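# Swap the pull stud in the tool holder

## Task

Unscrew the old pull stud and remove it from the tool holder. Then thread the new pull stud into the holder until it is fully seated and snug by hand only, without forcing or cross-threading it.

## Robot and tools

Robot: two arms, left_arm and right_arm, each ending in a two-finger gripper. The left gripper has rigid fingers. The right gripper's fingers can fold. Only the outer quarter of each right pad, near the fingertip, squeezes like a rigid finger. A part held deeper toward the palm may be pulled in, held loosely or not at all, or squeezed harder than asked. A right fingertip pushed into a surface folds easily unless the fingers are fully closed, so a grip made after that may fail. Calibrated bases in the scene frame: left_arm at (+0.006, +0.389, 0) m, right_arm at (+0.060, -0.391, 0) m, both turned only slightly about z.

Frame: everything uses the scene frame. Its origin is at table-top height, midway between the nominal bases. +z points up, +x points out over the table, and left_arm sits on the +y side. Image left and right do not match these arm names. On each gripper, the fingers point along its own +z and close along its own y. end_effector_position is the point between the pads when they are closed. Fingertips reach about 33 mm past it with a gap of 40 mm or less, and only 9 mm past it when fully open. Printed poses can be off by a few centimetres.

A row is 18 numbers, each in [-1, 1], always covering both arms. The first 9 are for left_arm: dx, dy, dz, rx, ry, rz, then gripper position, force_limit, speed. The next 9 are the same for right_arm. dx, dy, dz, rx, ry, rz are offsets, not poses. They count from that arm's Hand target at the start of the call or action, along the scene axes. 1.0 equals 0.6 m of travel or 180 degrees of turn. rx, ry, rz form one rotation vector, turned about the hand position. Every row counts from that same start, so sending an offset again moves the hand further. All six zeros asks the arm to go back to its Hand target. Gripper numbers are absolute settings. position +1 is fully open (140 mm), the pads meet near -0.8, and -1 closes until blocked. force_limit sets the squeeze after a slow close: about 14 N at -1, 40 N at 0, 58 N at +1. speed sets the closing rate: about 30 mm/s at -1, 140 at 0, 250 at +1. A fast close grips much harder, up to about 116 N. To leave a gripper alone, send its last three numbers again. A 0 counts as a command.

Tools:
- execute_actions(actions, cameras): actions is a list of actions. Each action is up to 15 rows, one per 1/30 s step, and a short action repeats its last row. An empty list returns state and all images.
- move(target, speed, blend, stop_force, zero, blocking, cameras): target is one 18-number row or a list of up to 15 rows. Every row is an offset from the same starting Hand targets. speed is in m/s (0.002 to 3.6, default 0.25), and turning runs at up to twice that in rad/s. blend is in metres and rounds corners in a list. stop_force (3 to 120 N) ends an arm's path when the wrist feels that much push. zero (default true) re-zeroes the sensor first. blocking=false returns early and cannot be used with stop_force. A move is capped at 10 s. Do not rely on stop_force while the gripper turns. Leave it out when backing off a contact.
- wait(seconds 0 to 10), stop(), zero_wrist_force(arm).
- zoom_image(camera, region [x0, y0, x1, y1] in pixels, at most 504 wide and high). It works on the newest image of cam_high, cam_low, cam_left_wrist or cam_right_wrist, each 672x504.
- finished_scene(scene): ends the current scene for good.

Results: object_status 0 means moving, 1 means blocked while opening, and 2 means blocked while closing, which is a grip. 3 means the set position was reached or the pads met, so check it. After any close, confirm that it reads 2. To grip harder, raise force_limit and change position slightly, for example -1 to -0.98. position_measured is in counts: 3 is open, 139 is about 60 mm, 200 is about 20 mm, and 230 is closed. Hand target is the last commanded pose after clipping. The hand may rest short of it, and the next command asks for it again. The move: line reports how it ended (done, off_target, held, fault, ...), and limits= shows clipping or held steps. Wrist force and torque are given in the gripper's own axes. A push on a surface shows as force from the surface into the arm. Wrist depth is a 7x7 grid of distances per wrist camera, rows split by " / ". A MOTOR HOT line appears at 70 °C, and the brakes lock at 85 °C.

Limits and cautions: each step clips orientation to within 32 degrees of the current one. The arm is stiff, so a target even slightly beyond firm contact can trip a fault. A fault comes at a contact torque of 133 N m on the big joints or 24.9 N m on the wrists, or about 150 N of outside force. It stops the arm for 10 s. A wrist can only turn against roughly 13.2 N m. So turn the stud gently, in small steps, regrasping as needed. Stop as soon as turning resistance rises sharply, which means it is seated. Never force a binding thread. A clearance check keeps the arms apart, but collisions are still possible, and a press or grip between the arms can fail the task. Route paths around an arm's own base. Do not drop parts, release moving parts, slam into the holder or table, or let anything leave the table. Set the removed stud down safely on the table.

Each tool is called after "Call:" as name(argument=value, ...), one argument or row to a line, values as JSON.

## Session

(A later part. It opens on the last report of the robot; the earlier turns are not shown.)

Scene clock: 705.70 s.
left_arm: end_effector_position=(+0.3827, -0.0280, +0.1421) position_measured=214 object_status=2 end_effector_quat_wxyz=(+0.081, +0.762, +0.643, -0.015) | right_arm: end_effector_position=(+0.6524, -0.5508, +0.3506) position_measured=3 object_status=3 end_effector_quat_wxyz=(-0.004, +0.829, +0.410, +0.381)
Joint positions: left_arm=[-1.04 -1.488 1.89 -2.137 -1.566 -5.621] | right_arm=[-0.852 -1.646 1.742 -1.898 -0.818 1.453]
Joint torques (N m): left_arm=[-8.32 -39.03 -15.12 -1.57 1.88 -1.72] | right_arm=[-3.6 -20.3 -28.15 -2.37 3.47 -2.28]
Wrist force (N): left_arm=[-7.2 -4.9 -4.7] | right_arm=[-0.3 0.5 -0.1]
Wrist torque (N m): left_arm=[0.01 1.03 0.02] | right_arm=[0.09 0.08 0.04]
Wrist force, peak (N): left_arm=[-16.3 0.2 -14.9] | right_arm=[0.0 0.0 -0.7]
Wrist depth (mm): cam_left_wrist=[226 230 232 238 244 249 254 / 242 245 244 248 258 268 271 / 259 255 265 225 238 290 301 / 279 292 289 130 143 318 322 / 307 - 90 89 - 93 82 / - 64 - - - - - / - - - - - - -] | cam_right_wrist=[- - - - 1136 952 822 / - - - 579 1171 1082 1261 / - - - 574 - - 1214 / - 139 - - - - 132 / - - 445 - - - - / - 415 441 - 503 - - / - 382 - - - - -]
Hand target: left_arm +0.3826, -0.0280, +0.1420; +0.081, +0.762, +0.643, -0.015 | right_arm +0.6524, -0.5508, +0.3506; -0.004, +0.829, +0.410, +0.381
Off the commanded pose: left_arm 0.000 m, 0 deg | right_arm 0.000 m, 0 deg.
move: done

Call:
move(
  target=[
    [0, 0, 0, 0, 0, 0, -0.3, 0, -0.6, 0, 0, 0, 0, 0, 0, 1, 1, 1],
    [0, 0, 0, 0.041, -0.071, -0.4935, -0.3, 0, -0.6, 0, 0, 0, 0, 0, 0, 1, 1, 1],
    [0, 0, 0, 0.082, -0.142, -0.987, -0.3, 0, -0.6, 0, 0, 0, 0, 0, 0, 1, 1, 1],
    [0, 0, 0, -0.041, 0.071, 0.4935, -0.3, 0, -0.6, 0, 0, 0, 0, 0, 0, 1, 1, 1],
    [0, 0, 0, 0, 0, 0, -0.3, 0, -0.6, 0, 0, 0, 0, 0, 0, 1, 1, 1],
    [0, 0, 0, 0.041, -0.071, -0.4935, -0.3, 0, -0.6, 0, 0, 0, 0, 0, 0, 1, 1, 1],
    [0, 0, 0, 0.082, -0.142, -0.987, -0.3, 0, -0.6, 0, 0, 0, 0, 0, 0, 1, 1, 1],
    [0, 0, 0, -0.041, 0.071, 0.4935, -0.3, 0, -0.6, 0, 0, 0, 0, 0, 0, 1, 1, 1],
    [0, 0, 0, -0.0273, 0.0473, 0.329, -0.3, 0, -0.6, 0, 0, 0, 0, 0, 0, 1, 1, 1],
  ],
  speed=0.9,
  blend=[0, 0.02, 0.02, 0.02, 0.02, 0.02, 0.02, 0.02, 0],
)

Call:
execute_actions(
  actions=[
    [[0,0,0,0,0,0,-1,0,-1,0,0,0,0,0,0,1,1,1]],
    [[0,0,0,0,0,0,-1,0,-1,0,0,0,0,0,0,1,1,1]],
    [[0,0,0,0,0,0,-1,0,-1,0,0,0,0,0,0,1,1,1]],
  ],
  cameras=["cam_left_wrist"],
)

Call:
zoom_image(
  camera="cam_left_wrist",
  region=[290, 160, 440, 310],
)

Scene clock: 722.33 s.
left_arm: end_effector_position=(+0.3826, -0.0280, +0.1421) position_measured=167 object_status=3 end_effector_quat_wxyz=(+0.063, +0.338, +0.938, -0.053) | right_arm: end_effector_position=(+0.6524, -0.5508, +0.3506) position_measured=3 object_status=3 end_effector_quat_wxyz=(-0.004, +0.829, +0.410, +0.381)
Joint positions: left_arm=[-1.04 -1.488 1.891 -2.138 -1.566 5.897] | right_arm=[-0.852 -1.646 1.742 -1.898 -0.818 1.453]
Joint torques (N m): left_arm=[9.35 -15.82 -28.64 -0.73 0.29 1.47] | right_arm=[-3.61 -20.55 -28.03 -2.47 3.47 -2.22]
Wrist force (N): left_arm=[-4.8 -0.3 -0.1] | right_arm=[0.0 0.2 -0.2]
Wrist torque (N m): left_arm=[-0.19 1.06 0.17] | right_arm=[0.02 0.03 0.03]
Wrist force, peak (N): left_arm=[-7.3 -4.5 -5.0] | right_arm=[-0.3 0.4 -0.5]
Wrist depth (mm): cam_left_wrist=[247 244 240 239 234 231 230 / 267 264 260 246 250 251 247 / 293 288 280 222 233 271 264 / 321 316 300 172 165 293 295 / 347 80 89 322 141 82 305 / - - - 383 - - 72 / - - - 423 - - -] | cam_right_wrist=[- - 607 - 1130 964 843 / - - 562 623 1311 1062 - / - - 521 610 637 665 - / - 138 511 536 588 620 132 / - - 473 510 535 - - / - 424 442 - - 539 - / - - 423 - - - -]
Hand target: left_arm +0.3826, -0.0280, +0.1420; +0.063, +0.338, +0.938, -0.053 | right_arm +0.6524, -0.5508, +0.3506; -0.004, +0.829, +0.410, +0.381
Off the commanded pose: left_arm 0.000 m, 0 deg | right_arm 0.000 m, 0 deg.
move: done

Scene clock: 724.03 s.
left_arm: end_effector_position=(+0.3827, -0.0280, +0.1421) position_measured=214 object_status=2 end_effector_quat_wxyz=(+0.063, +0.338, +0.938, -0.053) | right_arm: end_effector_position=(+0.6524, -0.5508, +0.3506) position_measured=3 object_status=3 end_effector_quat_wxyz=(-0.004, +0.829, +0.410, +0.381)
Joint positions: left_arm=[-1.04 -1.488 1.891 -2.138 -1.566 5.897] | right_arm=[-0.852 -1.646 1.742 -1.898 -0.818 1.453]
Joint torques (N m): left_arm=[-4.77 -15.74 -22.42 -1.2 1.63 1.37] | right_arm=[-3.17 -20.4 -28.1 -2.49 3.45 -2.22]
Wrist force (N): left_arm=[-1.4 -0.6 -11.6] | right_arm=[-0.1 0.2 -0.1]
Wrist torque (N m): left_arm=[-0.22 1.04 0.13] | right_arm=[0.02 0.05 0.04]
Wrist force, peak (N): left_arm=[-1.1 -0.3 -12.5] | right_arm=[0.0 0.2 -0.6]
Wrist depth (mm): cam_left_wrist=[247 246 241 239 239 232 230 / 267 263 260 247 250 245 246 / 291 287 278 222 234 273 268 / 319 305 309 144 241 295 290 / - 335 90 89 - 93 311 / - 64 - - - - - / - - - - - - -] | cam_right_wrist=[- - - 654 1093 952 831 / 468 - 604 - 1220 1072 - / 472 487 - - - 695 - / - 138 - 550 584 - 132 / - - - - - - - / - 435 - - - - - / - - - 449 - - -]
Hand target: left_arm +0.3826, -0.0280, +0.1420; +0.063, +0.338, +0.938, -0.053 | right_arm +0.6524, -0.5508, +0.3506; -0.004, +0.829, +0.410, +0.381
Off the commanded pose: left_arm 0.000 m, 0 deg | right_arm 0.000 m, 0 deg.
Images, in order (width x height): cam_left_wrist 672x504.

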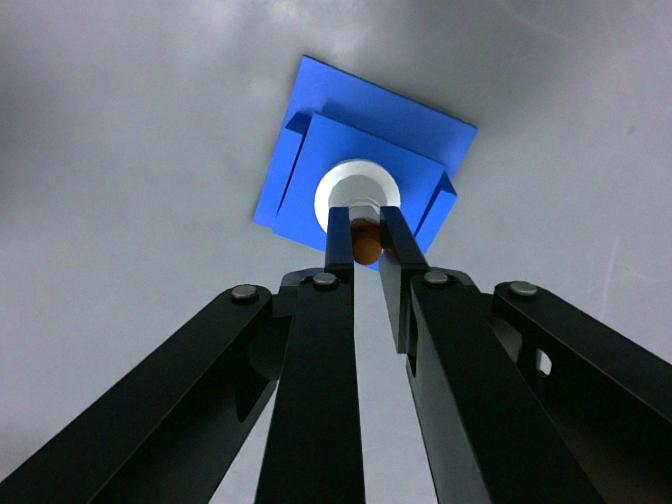

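Scaled by 3.360 from the camera's 672x504 image, which has a finer 960x720 frame.

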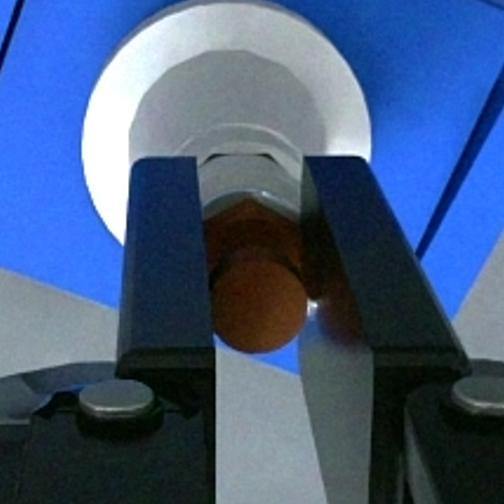

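Continue unscrewing.

Call:
move(
  target=[
    [-0.0000737, 0.000127, 0.000885, -0.041, 0.071, 0.4935, -1, 0, -1, 0, 0, 0, 0, 0, 0, 1, 1, 1],
    [-0.000134, 0.000231, 0.001605, -0.082, 0.142, 0.987, -1, 0, -1, 0, 0, 0, 0, 0, 0, 1, 1, 1],
    [-0.000194, 0.000334, 0.002325, 0.041, -0.071, -0.4935, -1, 0, -1, 0, 0, 0, 0, 0, 0, 1, 1, 1],
    [-0.000254, 0.000438, 0.003045, 0, 0, 0, -1, 0, -1, 0, 0, 0, 0, 0, 0, 1, 1, 1],
  ],
  speed=0.6,
  blend=0.02,
)

Call:
move(
  target=[
    [-0.00006, 0.0001035, 0.00072, -0.041, 0.071, 0.4935, -1, 0, -1, 0, 0, 0, 0, 0, 0, 1, 1, 1],
    [-0.00012, 0.000207, 0.00144, -0.082, 0.142, 0.987, -1, 0, -1, 0, 0, 0, 0, 0, 0, 1, 1, 1],
    [-0.00018, 0.00031, 0.00216, 0.041, -0.071, -0.4935, -1, 0, -1, 0, 0, 0, 0, 0, 0, 1, 1, 1],
    [-0.0002, 0.000345, 0.0024, 0.0273, -0.0473, -0.329, -1, 0, -1, 0, 0, 0, 0, 0, 0, 1, 1, 1],
  ],
  speed=0.6,
  blend=0.02,
)

Scene clock: 737.47 s.
left_arm: end_effector_position=(+0.3825, -0.0278, +0.1439) position_measured=214 object_status=2 end_effector_quat_wxyz=(+0.063, +0.338, +0.937, -0.053) | right_arm: end_effector_position=(+0.6524, -0.5508, +0.3506) position_measured=3 object_status=3 end_effector_quat_wxyz=(-0.004, +0.829, +0.410, +0.381)
Joint positions: left_arm=[-1.04 -1.491 1.888 -2.133 -1.566 -0.386] | right_arm=[-0.852 -1.646 1.742 -1.898 -0.818 1.453]
Joint torques (N m): left_arm=[-5.18 -39.53 -15.46 -1.22 -0.72 -1.76] | right_arm=[-3.34 -20.42 -27.93 -2.56 3.44 -2.26]
Wrist force (N): left_arm=[-3.8 -0.9 -2.0] | right_arm=[0.0 0.1 -0.2]
Wrist torque (N m): left_arm=[-0.14 1.04 0.06] | right_arm=[0.01 0.04 0.04]
Wrist force, peak (N): left_arm=[-16.4 0.0 -16.1] | right_arm=[-0.1 0.6 -0.3]
Wrist depth (mm): cam_left_wrist=[247 246 243 239 - 234 231 / 268 264 261 248 253 251 250 / 296 293 277 224 240 272 269 / 323 317 315 129 245 293 293 / 357 338 90 89 - 93 311 / - 64 - - - - - / - - - - - - -] | cam_right_wrist=[- 554 - - 1125 940 822 / - 536 578 - 1062 1125 1289 / - 494 531 - - 677 1593 / - 138 472 - 584 - 132 / - - - - 518 - - / - - 439 - 531 - - / - - - - 494 517 -]
Hand target: left_arm +0.3825, -0.0278, +0.1439; +0.063, +0.338, +0.938, -0.053 | right_arm +0.6524, -0.5508, +0.3506; -0.004, +0.829, +0.410, +0.381
Off the commanded pose: left_arm 0.000 m, 0 deg | right_arm 0.000 m, 0 deg.
move: done

Scene clock: 742.47 s.
left_arm: end_effector_position=(+0.3824, -0.0275, +0.1453) position_measured=214 object_status=2 end_effector_quat_wxyz=(+0.081, +0.762, +0.643, -0.015) | right_arm: end_effector_position=(+0.6524, -0.5508, +0.3506) position_measured=3 object_status=3 end_effector_quat_wxyz=(-0.004, +0.829, +0.410, +0.381)
Joint positions: left_arm=[-1.04 -1.493 1.886 -2.129 -1.566 -5.621] | right_arm=[-0.852 -1.646 1.742 -1.898 -0.818 1.453]
Joint torques (N m): left_arm=[-9.51 -36.95 -14.7 -1.51 1.34 -1.63] | right_arm=[-2.27 -19.93 -27.86 -2.55 3.49 -2.25]
Wrist force (N): left_arm=[-6.2 -3.7 -5.6] | right_arm=[0.1 0.2 -0.1]
Wrist torque (N m): left_arm=[0.06 1.01 0.02] | right_arm=[0.03 0.01 0.04]
Wrist force, peak (N): left_arm=[-15.9 0.3 -15.7] | right_arm=[0.0 -0.2 -0.6]
Wrist depth (mm): cam_left_wrist=[228 234 236 240 246 250 256 / 243 246 253 251 259 269 274 / 266 270 269 228 238 296 307 / 283 287 295 144 301 320 322 / 312 304 90 89 - 93 357 / - 64 - - - - - / - - - - - - -] | cam_right_wrist=[- - - - 1093 948 834 / - - - - 675 1057 - / - - - 584 - - - / 445 138 - 537 - - 132 / - - - 526 - - - / - 414 - - - - - / - - - - - - -]
Hand target: left_arm +0.3824, -0.0276, +0.1453; +0.081, +0.762, +0.643, -0.015 | right_arm +0.6524, -0.5508, +0.3506; -0.004, +0.829, +0.410, +0.381
Off the commanded pose: left_arm 0.000 m, 0 deg | right_arm 0.000 m, 0 deg.
move: done

Call:
move(
  target=[-0.00041, 0.00071, 0.00494, 0, 0, 0, -1, 0, -1, 0, 0, 0, 0, 0, 0, 1, 1, 1],
  speed=0.004,
  stop_force=6,
)

Scene clock: 748.10 s.
left_arm: end_effector_position=(+0.3824, -0.0276, +0.1454) position_measured=214 object_status=2 end_effector_quat_wxyz=(+0.081, +0.762, +0.643, -0.015) | right_arm: end_effector_position=(+0.6524, -0.5508, +0.3506) position_measured=3 object_status=3 end_effector_quat_wxyz=(-0.004, +0.829, +0.410, +0.381)
Joint positions: left_arm=[-1.04 -1.493 1.886 -2.129 -1.566 -5.621] | right_arm=[-0.852 -1.646 1.742 -1.898 -0.818 1.453]
Joint torques (N m): left_arm=[-9.5 -18.07 -19.13 -5.6 -0.63 -1.54] | right_arm=[-2.41 -20.78 -28.37 -2.55 3.49 -2.11]
Wrist force (N): left_arm=[-5.8 -0.9 4.1] | right_arm=[0.1 0.0 -0.2]
Wrist torque (N m): left_arm=[-0.01 0.97 0.07] | right_arm=[0.00 0.01 0.04]
Wrist force, peak (N): left_arm=[-6.3 -0.3 8.2] | right_arm=[0.0 0.4 -0.5]
Wrist depth (mm): cam_left_wrist=[229 235 234 241 245 254 256 / 245 248 255 250 259 270 275 / 263 267 266 230 238 288 305 / 285 292 296 130 303 319 330 / 301 300 90 89 - 93 353 / - 64 - - - - - / - - - - - - -] | cam_right_wrist=[582 - 587 657 1114 933 847 / - 541 - - 1171 1052 - / 458 - 560 576 - - 1374 / - 138 - - - - 132 / - - 485 489 - 587 - / - - 448 480 521 569 - / - - 425 - - - -]
Hand target: left_arm +0.3824, -0.0276, +0.1454; +0.081, +0.762, +0.643, -0.015 (not the last commanded pose) | right_arm +0.6524, -0.5508, +0.3506; -0.004, +0.829, +0.410, +0.381
Off the commanded pose: left_arm 0.003 m, 0 deg | right_arm 0.000 m, 0 deg.
move: contact (left_arm)

Call:
move(
  target=[
    [0, 0, 0, 0, 0, 0, -0.3, 0, -0.6, 0, 0, 0, 0, 0, 0, 1, 1, 1],
    [0, 0, 0, 0.041, -0.071, -0.4935, -0.3, 0, -0.6, 0, 0, 0, 0, 0, 0, 1, 1, 1],
    [0, 0, 0, 0.082, -0.142, -0.987, -0.3, 0, -0.6, 0, 0, 0, 0, 0, 0, 1, 1, 1],
    [0, 0, 0, -0.041, 0.071, 0.4935, -0.3, 0, -0.6, 0, 0, 0, 0, 0, 0, 1, 1, 1],
    [0, 0, 0, 0, 0, 0, -0.3, 0, -0.6, 0, 0, 0, 0, 0, 0, 1, 1, 1],
    [0, 0, 0, 0.041, -0.071, -0.4935, -0.3, 0, -0.6, 0, 0, 0, 0, 0, 0, 1, 1, 1],
    [0, 0, 0, 0.0547, -0.0947, -0.658, -0.3, 0, -0.6, 0, 0, 0, 0, 0, 0, 1, 1, 1],
  ],
  speed=0.9,
  blend=[0, 0.02, 0.02, 0.02, 0.02, 0.02, 0],
)

Call:
execute_actions(
  actions=[
    [[0,0,0,0,0,0,-1,0,-1,0,0,0,0,0,0,1,1,1]],
    [[0,0,0,0,0,0,-1,0,-1,0,0,0,0,0,0,1,1,1]],
    [[0,0,0,0,0,0,-1,0,-1,0,0,0,0,0,0,1,1,1]],
  ],
  cameras=["cam_left_wrist"],
)

Call:
zoom_image(
  camera="cam_left_wrist",
  region=[290, 160, 440, 310],
)

Scene clock: 767.33 s.
left_arm: end_effector_position=(+0.3824, -0.0276, +0.1454) position_measured=167 object_status=3 end_effector_quat_wxyz=(+0.053, +0.937, -0.339, +0.063) | right_arm: end_effector_position=(+0.6524, -0.5508, +0.3506) position_measured=3 object_status=3 end_effector_quat_wxyz=(-0.004, +0.829, +0.410, +0.381)
Joint positions: left_arm=[-1.04 -1.493 1.885 -2.128 -1.566 2.757] | right_arm=[-0.852 -1.646 1.742 -1.898 -0.818 1.453]
Joint torques (N m): left_arm=[11.47 -18.12 -27.68 -1.12 -0.03 1.4] | right_arm=[-2.31 -21.1 -27.65 -2.54 3.49 -2.25]
Wrist force (N): left_arm=[-3.4 0.6 -0.2] | right_arm=[0.0 0.2 -0.2]
Wrist torque (N m): left_arm=[0.03 0.70 0.10] | right_arm=[0.04 0.03 0.03]
Wrist force, peak (N): left_arm=[-6.3 -0.9 3.9] | right_arm=[0.2 0.6 -0.3]
Wrist depth (mm): cam_left_wrist=[257 258 262 265 266 269 271 / 265 267 270 266 272 279 281 / 273 276 276 226 238 287 290 / 282 284 284 169 165 299 300 / - 80 89 300 141 82 93 / - - - 312 315 - 72 / - - - 324 326 - -] | cam_right_wrist=[- - 630 - 1125 948 834 / - - 599 - 1195 1087 - / - - - - - - - / - 138 516 - 581 - 131 / - - 482 - - 585 - / - - - 509 502 530 - / - - - - - - -]
Hand target: left_arm +0.3824, -0.0276, +0.1454; +0.053, +0.937, -0.339, +0.063 | right_arm +0.6524, -0.5508, +0.3506; -0.004, +0.829, +0.410, +0.381
Off the commanded pose: left_arm 0.000 m, 0 deg | right_arm 0.000 m, 0 deg.
move: done

Scene clock: 769.03 s.
left_arm: end_effector_position=(+0.3824, -0.0275, +0.1454) position_measured=214 object_status=2 end_effector_quat_wxyz=(+0.053, +0.937, -0.339, +0.063) | right_arm: end_effector_position=(+0.6524, -0.5508, +0.3506) position_measured=3 object_status=3 end_effector_quat_wxyz=(-0.004, +0.829, +0.410, +0.381)
Joint positions: left_arm=[-1.04 -1.493 1.885 -2.128 -1.566 2.757] | right_arm=[-0.852 -1.646 1.742 -1.898 -0.818 1.453]
Joint torques (N m): left_arm=[2.07 -27.44 -20.75 -3.17 1.62 1.41] | right_arm=[-2.31 -21.04 -27.81 -2.62 3.48 -2.25]
Wrist force (N): left_arm=[-4.5 -0.6 -11.4] | right_arm=[-0.1 0.0 -0.2]
Wrist torque (N m): left_arm=[0.06 0.68 0.05] | right_arm=[-0.01 0.06 0.03]
Wrist force, peak (N): left_arm=[-4.5 -0.6 -11.4] | right_arm=[-0.2 0.4 -0.2]
Wrist depth (mm): cam_left_wrist=[258 259 263 265 267 270 272 / 266 267 271 267 274 279 280 / - - 267 228 239 286 290 / 282 285 287 156 241 298 300 / 297 289 90 89 - 93 308 / - 64 - - - - - / - - - - - - -] | cam_right_wrist=[500 - 612 - 1114 944 828 / 508 535 601 622 1052 1015 - / - 488 560 561 625 - - / - 139 - 506 581 - 132 / - - - 535 568 574 - / - - - - - - 587 / - - - 451 475 520 -]
Hand target: left_arm +0.3824, -0.0276, +0.1454; +0.053, +0.937, -0.339, +0.063 | right_arm +0.6524, -0.5508, +0.3506; -0.004, +0.829, +0.410, +0.381
Off the commanded pose: left_arm 0.000 m, 0 deg | right_arm 0.000 m, 0 deg.
Images, in order (width x height): cam_left_wrist 672x504.

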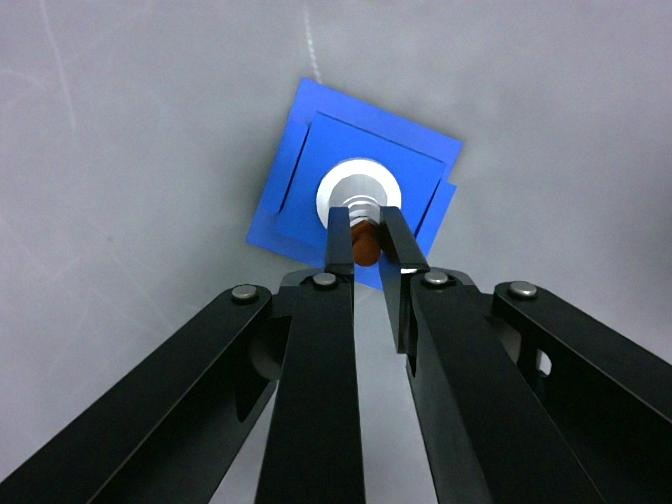

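Scaled by 3.360 from the camera's 672x504 image, which has a finer 960x720 frame.

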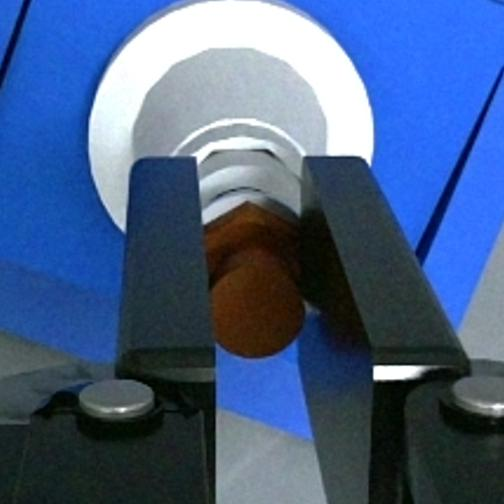

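Call:
move(
  target=[
    [-0.0000737,0.0001272,0.000885,-0.041,0.071,0.4935,-1,0,-1,0,0,0,0,0,0,1,1,1],
    [-0.0001337,0.0002307,0.001605,-0.082,0.142,0.987,-1,0,-1,0,0,0,0,0,0,1,1,1],
    [-0.0001937,0.0003342,0.002325,0.041,-0.071,-0.4935,-1,0,-1,0,0,0,0,0,0,1,1,1],
    [-0.0002537,0.0004377,0.003045,0,0,0,-1,0,-1,0,0,0,0,0,0,1,1,1],
    [-0.0003137,0.0005412,0.003765,-0.041,0.071,0.4935,-1,0,-1,0,0,0,0,0,0,1,1,1],
    [-0.0003337,0.0005757,0.004005,-0.0547,0.0947,0.658,-1,0,-1,0,0,0,0,0,0,1,1,1],
  ],
  speed=0.6,
  blend=0.02,
)

Call:
move(
  target=[-0.00041,0.00071,0.00494,0,0,0,-1,0,-1,0,0,0,0,0,0,1,1,1],
  speed=0.004,
  stop_force=6,
)

Scene clock: 807.87 s.
left_arm: end_effector_position=(+0.3822, -0.0272, +0.1478) position_measured=214 object_status=2 end_effector_quat_wxyz=(+0.081, +0.762, +0.643, -0.015) | right_arm: end_effector_position=(+0.6524, -0.5508, +0.3506) position_measured=3 object_status=3 end_effector_quat_wxyz=(-0.004, +0.829, +0.410, +0.381)
Joint positions: left_arm=[-1.04 -1.496 1.883 -2.122 -1.566 -5.621] | right_arm=[-0.852 -1.646 1.742 -1.898 -0.818 1.453]
Joint torques (N m): left_arm=[-9.53 -33.23 -16.04 -1.23 1.19 -1.71] | right_arm=[-2.61 -21.35 -28.04 -2.59 3.38 -2.22]
Wrist force (N): left_arm=[-3.7 -4.8 -6.7] | right_arm=[-0.1 0.2 -0.4]
Wrist torque (N m): left_arm=[0.15 0.99 0.04] | right_arm=[0.03 0.04 0.03]
Wrist force, peak (N): left_arm=[-1.6 -9.0 -17.4] | right_arm=[-0.3 0.5 -0.3]
Wrist depth (mm): cam_left_wrist=[232 235 236 244 249 252 257 / 247 251 256 253 263 273 276 / 263 270 270 231 243 296 306 / 286 293 293 144 307 318 343 / 312 - 90 89 - 93 363 / - 64 - - - - - / - - - - - - -] | cam_right_wrist=[- - 576 750 1165 948 837 / - 531 587 625 1093 1082 - / - 490 - - - - - / - 138 523 - - - 132 / - - - - - 584 - / - - - 490 - - 591 / - 413 410 - - 509 -]
Hand target: left_arm +0.3822, -0.0272, +0.1478; +0.081, +0.762, +0.643, -0.015 | right_arm +0.6524, -0.5508, +0.3506; -0.004, +0.829, +0.410, +0.381
Off the commanded pose: left_arm 0.000 m, 0 deg | right_arm 0.000 m, 0 deg.
move: done

Scene clock: 809.07 s.
left_arm: end_effector_position=(+0.3822, -0.0271, +0.1479) position_measured=214 object_status=2 end_effector_quat_wxyz=(+0.081, +0.762, +0.643, -0.015) | right_arm: end_effector_position=(+0.6524, -0.5508, +0.3506) position_measured=3 object_status=3 end_effector_quat_wxyz=(-0.004, +0.829, +0.410, +0.381)
Joint positions: left_arm=[-1.04 -1.496 1.883 -2.122 -1.566 -5.621] | right_arm=[-0.852 -1.646 1.742 -1.898 -0.818 1.453]
Joint torques (N m): left_arm=[-8.72 -14.92 -16.87 -5.23 0.03 0.61] | right_arm=[-1.81 -21.35 -27.88 -2.7 3.5 -2.27]
Wrist force (N): left_arm=[-4.5 -0.1 -1.5] | right_arm=[0.0 0.1 0.0]
Wrist torque (N m): left_arm=[-0.07 0.98 0.08] | right_arm=[0.01 0.02 0.04]
Wrist force, peak (N): left_arm=[-3.7 -4.6 -6.8] | right_arm=[0.2 0.4 -0.2]
Wrist depth (mm): cam_left_wrist=[231 231 239 244 249 251 260 / 247 251 256 253 264 273 279 / 263 270 270 231 239 298 303 / 287 290 295 130 306 324 336 / 314 305 90 89 - 93 357 / - 64 - - - - - / - - - - - - -] | cam_right_wrist=[- 568 - - 1119 948 853 / 496 - - - 704 1077 1268 / - - 549 - - - - / - 138 - 535 - - 132 / - - - 493 - - - / - - - - - - - / - 384 - - 473 525 -]
Hand target: left_arm +0.3822, -0.0271, +0.1479; +0.081, +0.762, +0.643, -0.015 (not the last commanded pose) | right_arm +0.6524, -0.5508, +0.3506; -0.004, +0.829, +0.410, +0.381
Off the commanded pose: left_arm 0.003 m, 0 deg | right_arm 0.000 m, 0 deg.
move: contact (left_arm)

Call:
move(
  target=[
    [0,0,0,0,0,0,-0.3,0,-0.6,0,0,0,0,0,0,1,1,1],
    [0,0,0,0.041,-0.071,-0.4935,-0.3,0,-0.6,0,0,0,0,0,0,1,1,1],
    [0,0,0,0.082,-0.142,-0.987,-0.3,0,-0.6,0,0,0,0,0,0,1,1,1],
    [0,0,0,-0.041,0.071,0.4935,-0.3,0,-0.6,0,0,0,0,0,0,1,1,1],
    [0,0,0,0,0,0,-0.3,0,-0.6,0,0,0,0,0,0,1,1,1],
    [0,0,0,0.041,-0.071,-0.4935,-0.3,0,-0.6,0,0,0,0,0,0,1,1,1],
    [0,0,0,0.0547,-0.0947,-0.658,-0.3,0,-0.6,0,0,0,0,0,0,1,1,1],
  ],
  speed=0.9,
  blend=[0,0.02,0.02,0.02,0.02,0.02,0],
  cameras=["cam_left_wrist"],
)

Scene clock: 824.63 s.
left_arm: end_effector_position=(+0.3821, -0.0271, +0.1479) position_measured=167 object_status=3 end_effector_quat_wxyz=(+0.053, +0.937, -0.339, +0.063) | right_arm: end_effector_position=(+0.6524, -0.5508, +0.3506) position_measured=3 object_status=3 end_effector_quat_wxyz=(-0.004, +0.829, +0.410, +0.381)
Joint positions: left_arm=[-1.04 -1.496 1.883 -2.121 -1.566 2.757] | right_arm=[-0.852 -1.646 1.742 -1.898 -0.818 1.453]
Joint torques (N m): left_arm=[11.63 -17.11 -27.67 -1.01 0.11 1.35] | right_arm=[-2.01 -21.67 -27.49 -2.72 3.38 -2.32]
Wrist force (N): left_arm=[-3.4 0.5 -0.4] | right_arm=[0.0 -0.1 -0.1]
Wrist torque (N m): left_arm=[0.02 0.70 0.09] | right_arm=[-0.03 0.03 0.04]
Wrist force, peak (N): left_arm=[-5.0 0.2 -1.6] | right_arm=[0.2 0.4 -0.5]
Wrist depth (mm): cam_left_wrist=[260 262 265 266 269 271 274 / 267 269 272 268 275 281 283 / 276 278 279 228 243 289 293 / 286 288 286 170 165 298 301 / 291 80 89 301 122 82 310 / - - - 306 318 - 72 / - - - 326 328 - -] | cam_right_wrist=[- 557 - - 1141 948 831 / - - 546 - 1119 1072 1390 / - 470 - - - - - / - 138 498 - - - 132 / - - 467 - - - - / - 401 445 480 - 553 - / - 407 414 - - - -]
Hand target: left_arm +0.3822, -0.0271, +0.1479; +0.053, +0.937, -0.339, +0.063 | right_arm +0.6524, -0.5508, +0.3506; -0.004, +0.829, +0.410, +0.381
Off the commanded pose: left_arm 0.000 m, 0 deg | right_arm 0.000 m, 0 deg.
move: done
Images, in order (width x height): cam_left_wrist 672x504.

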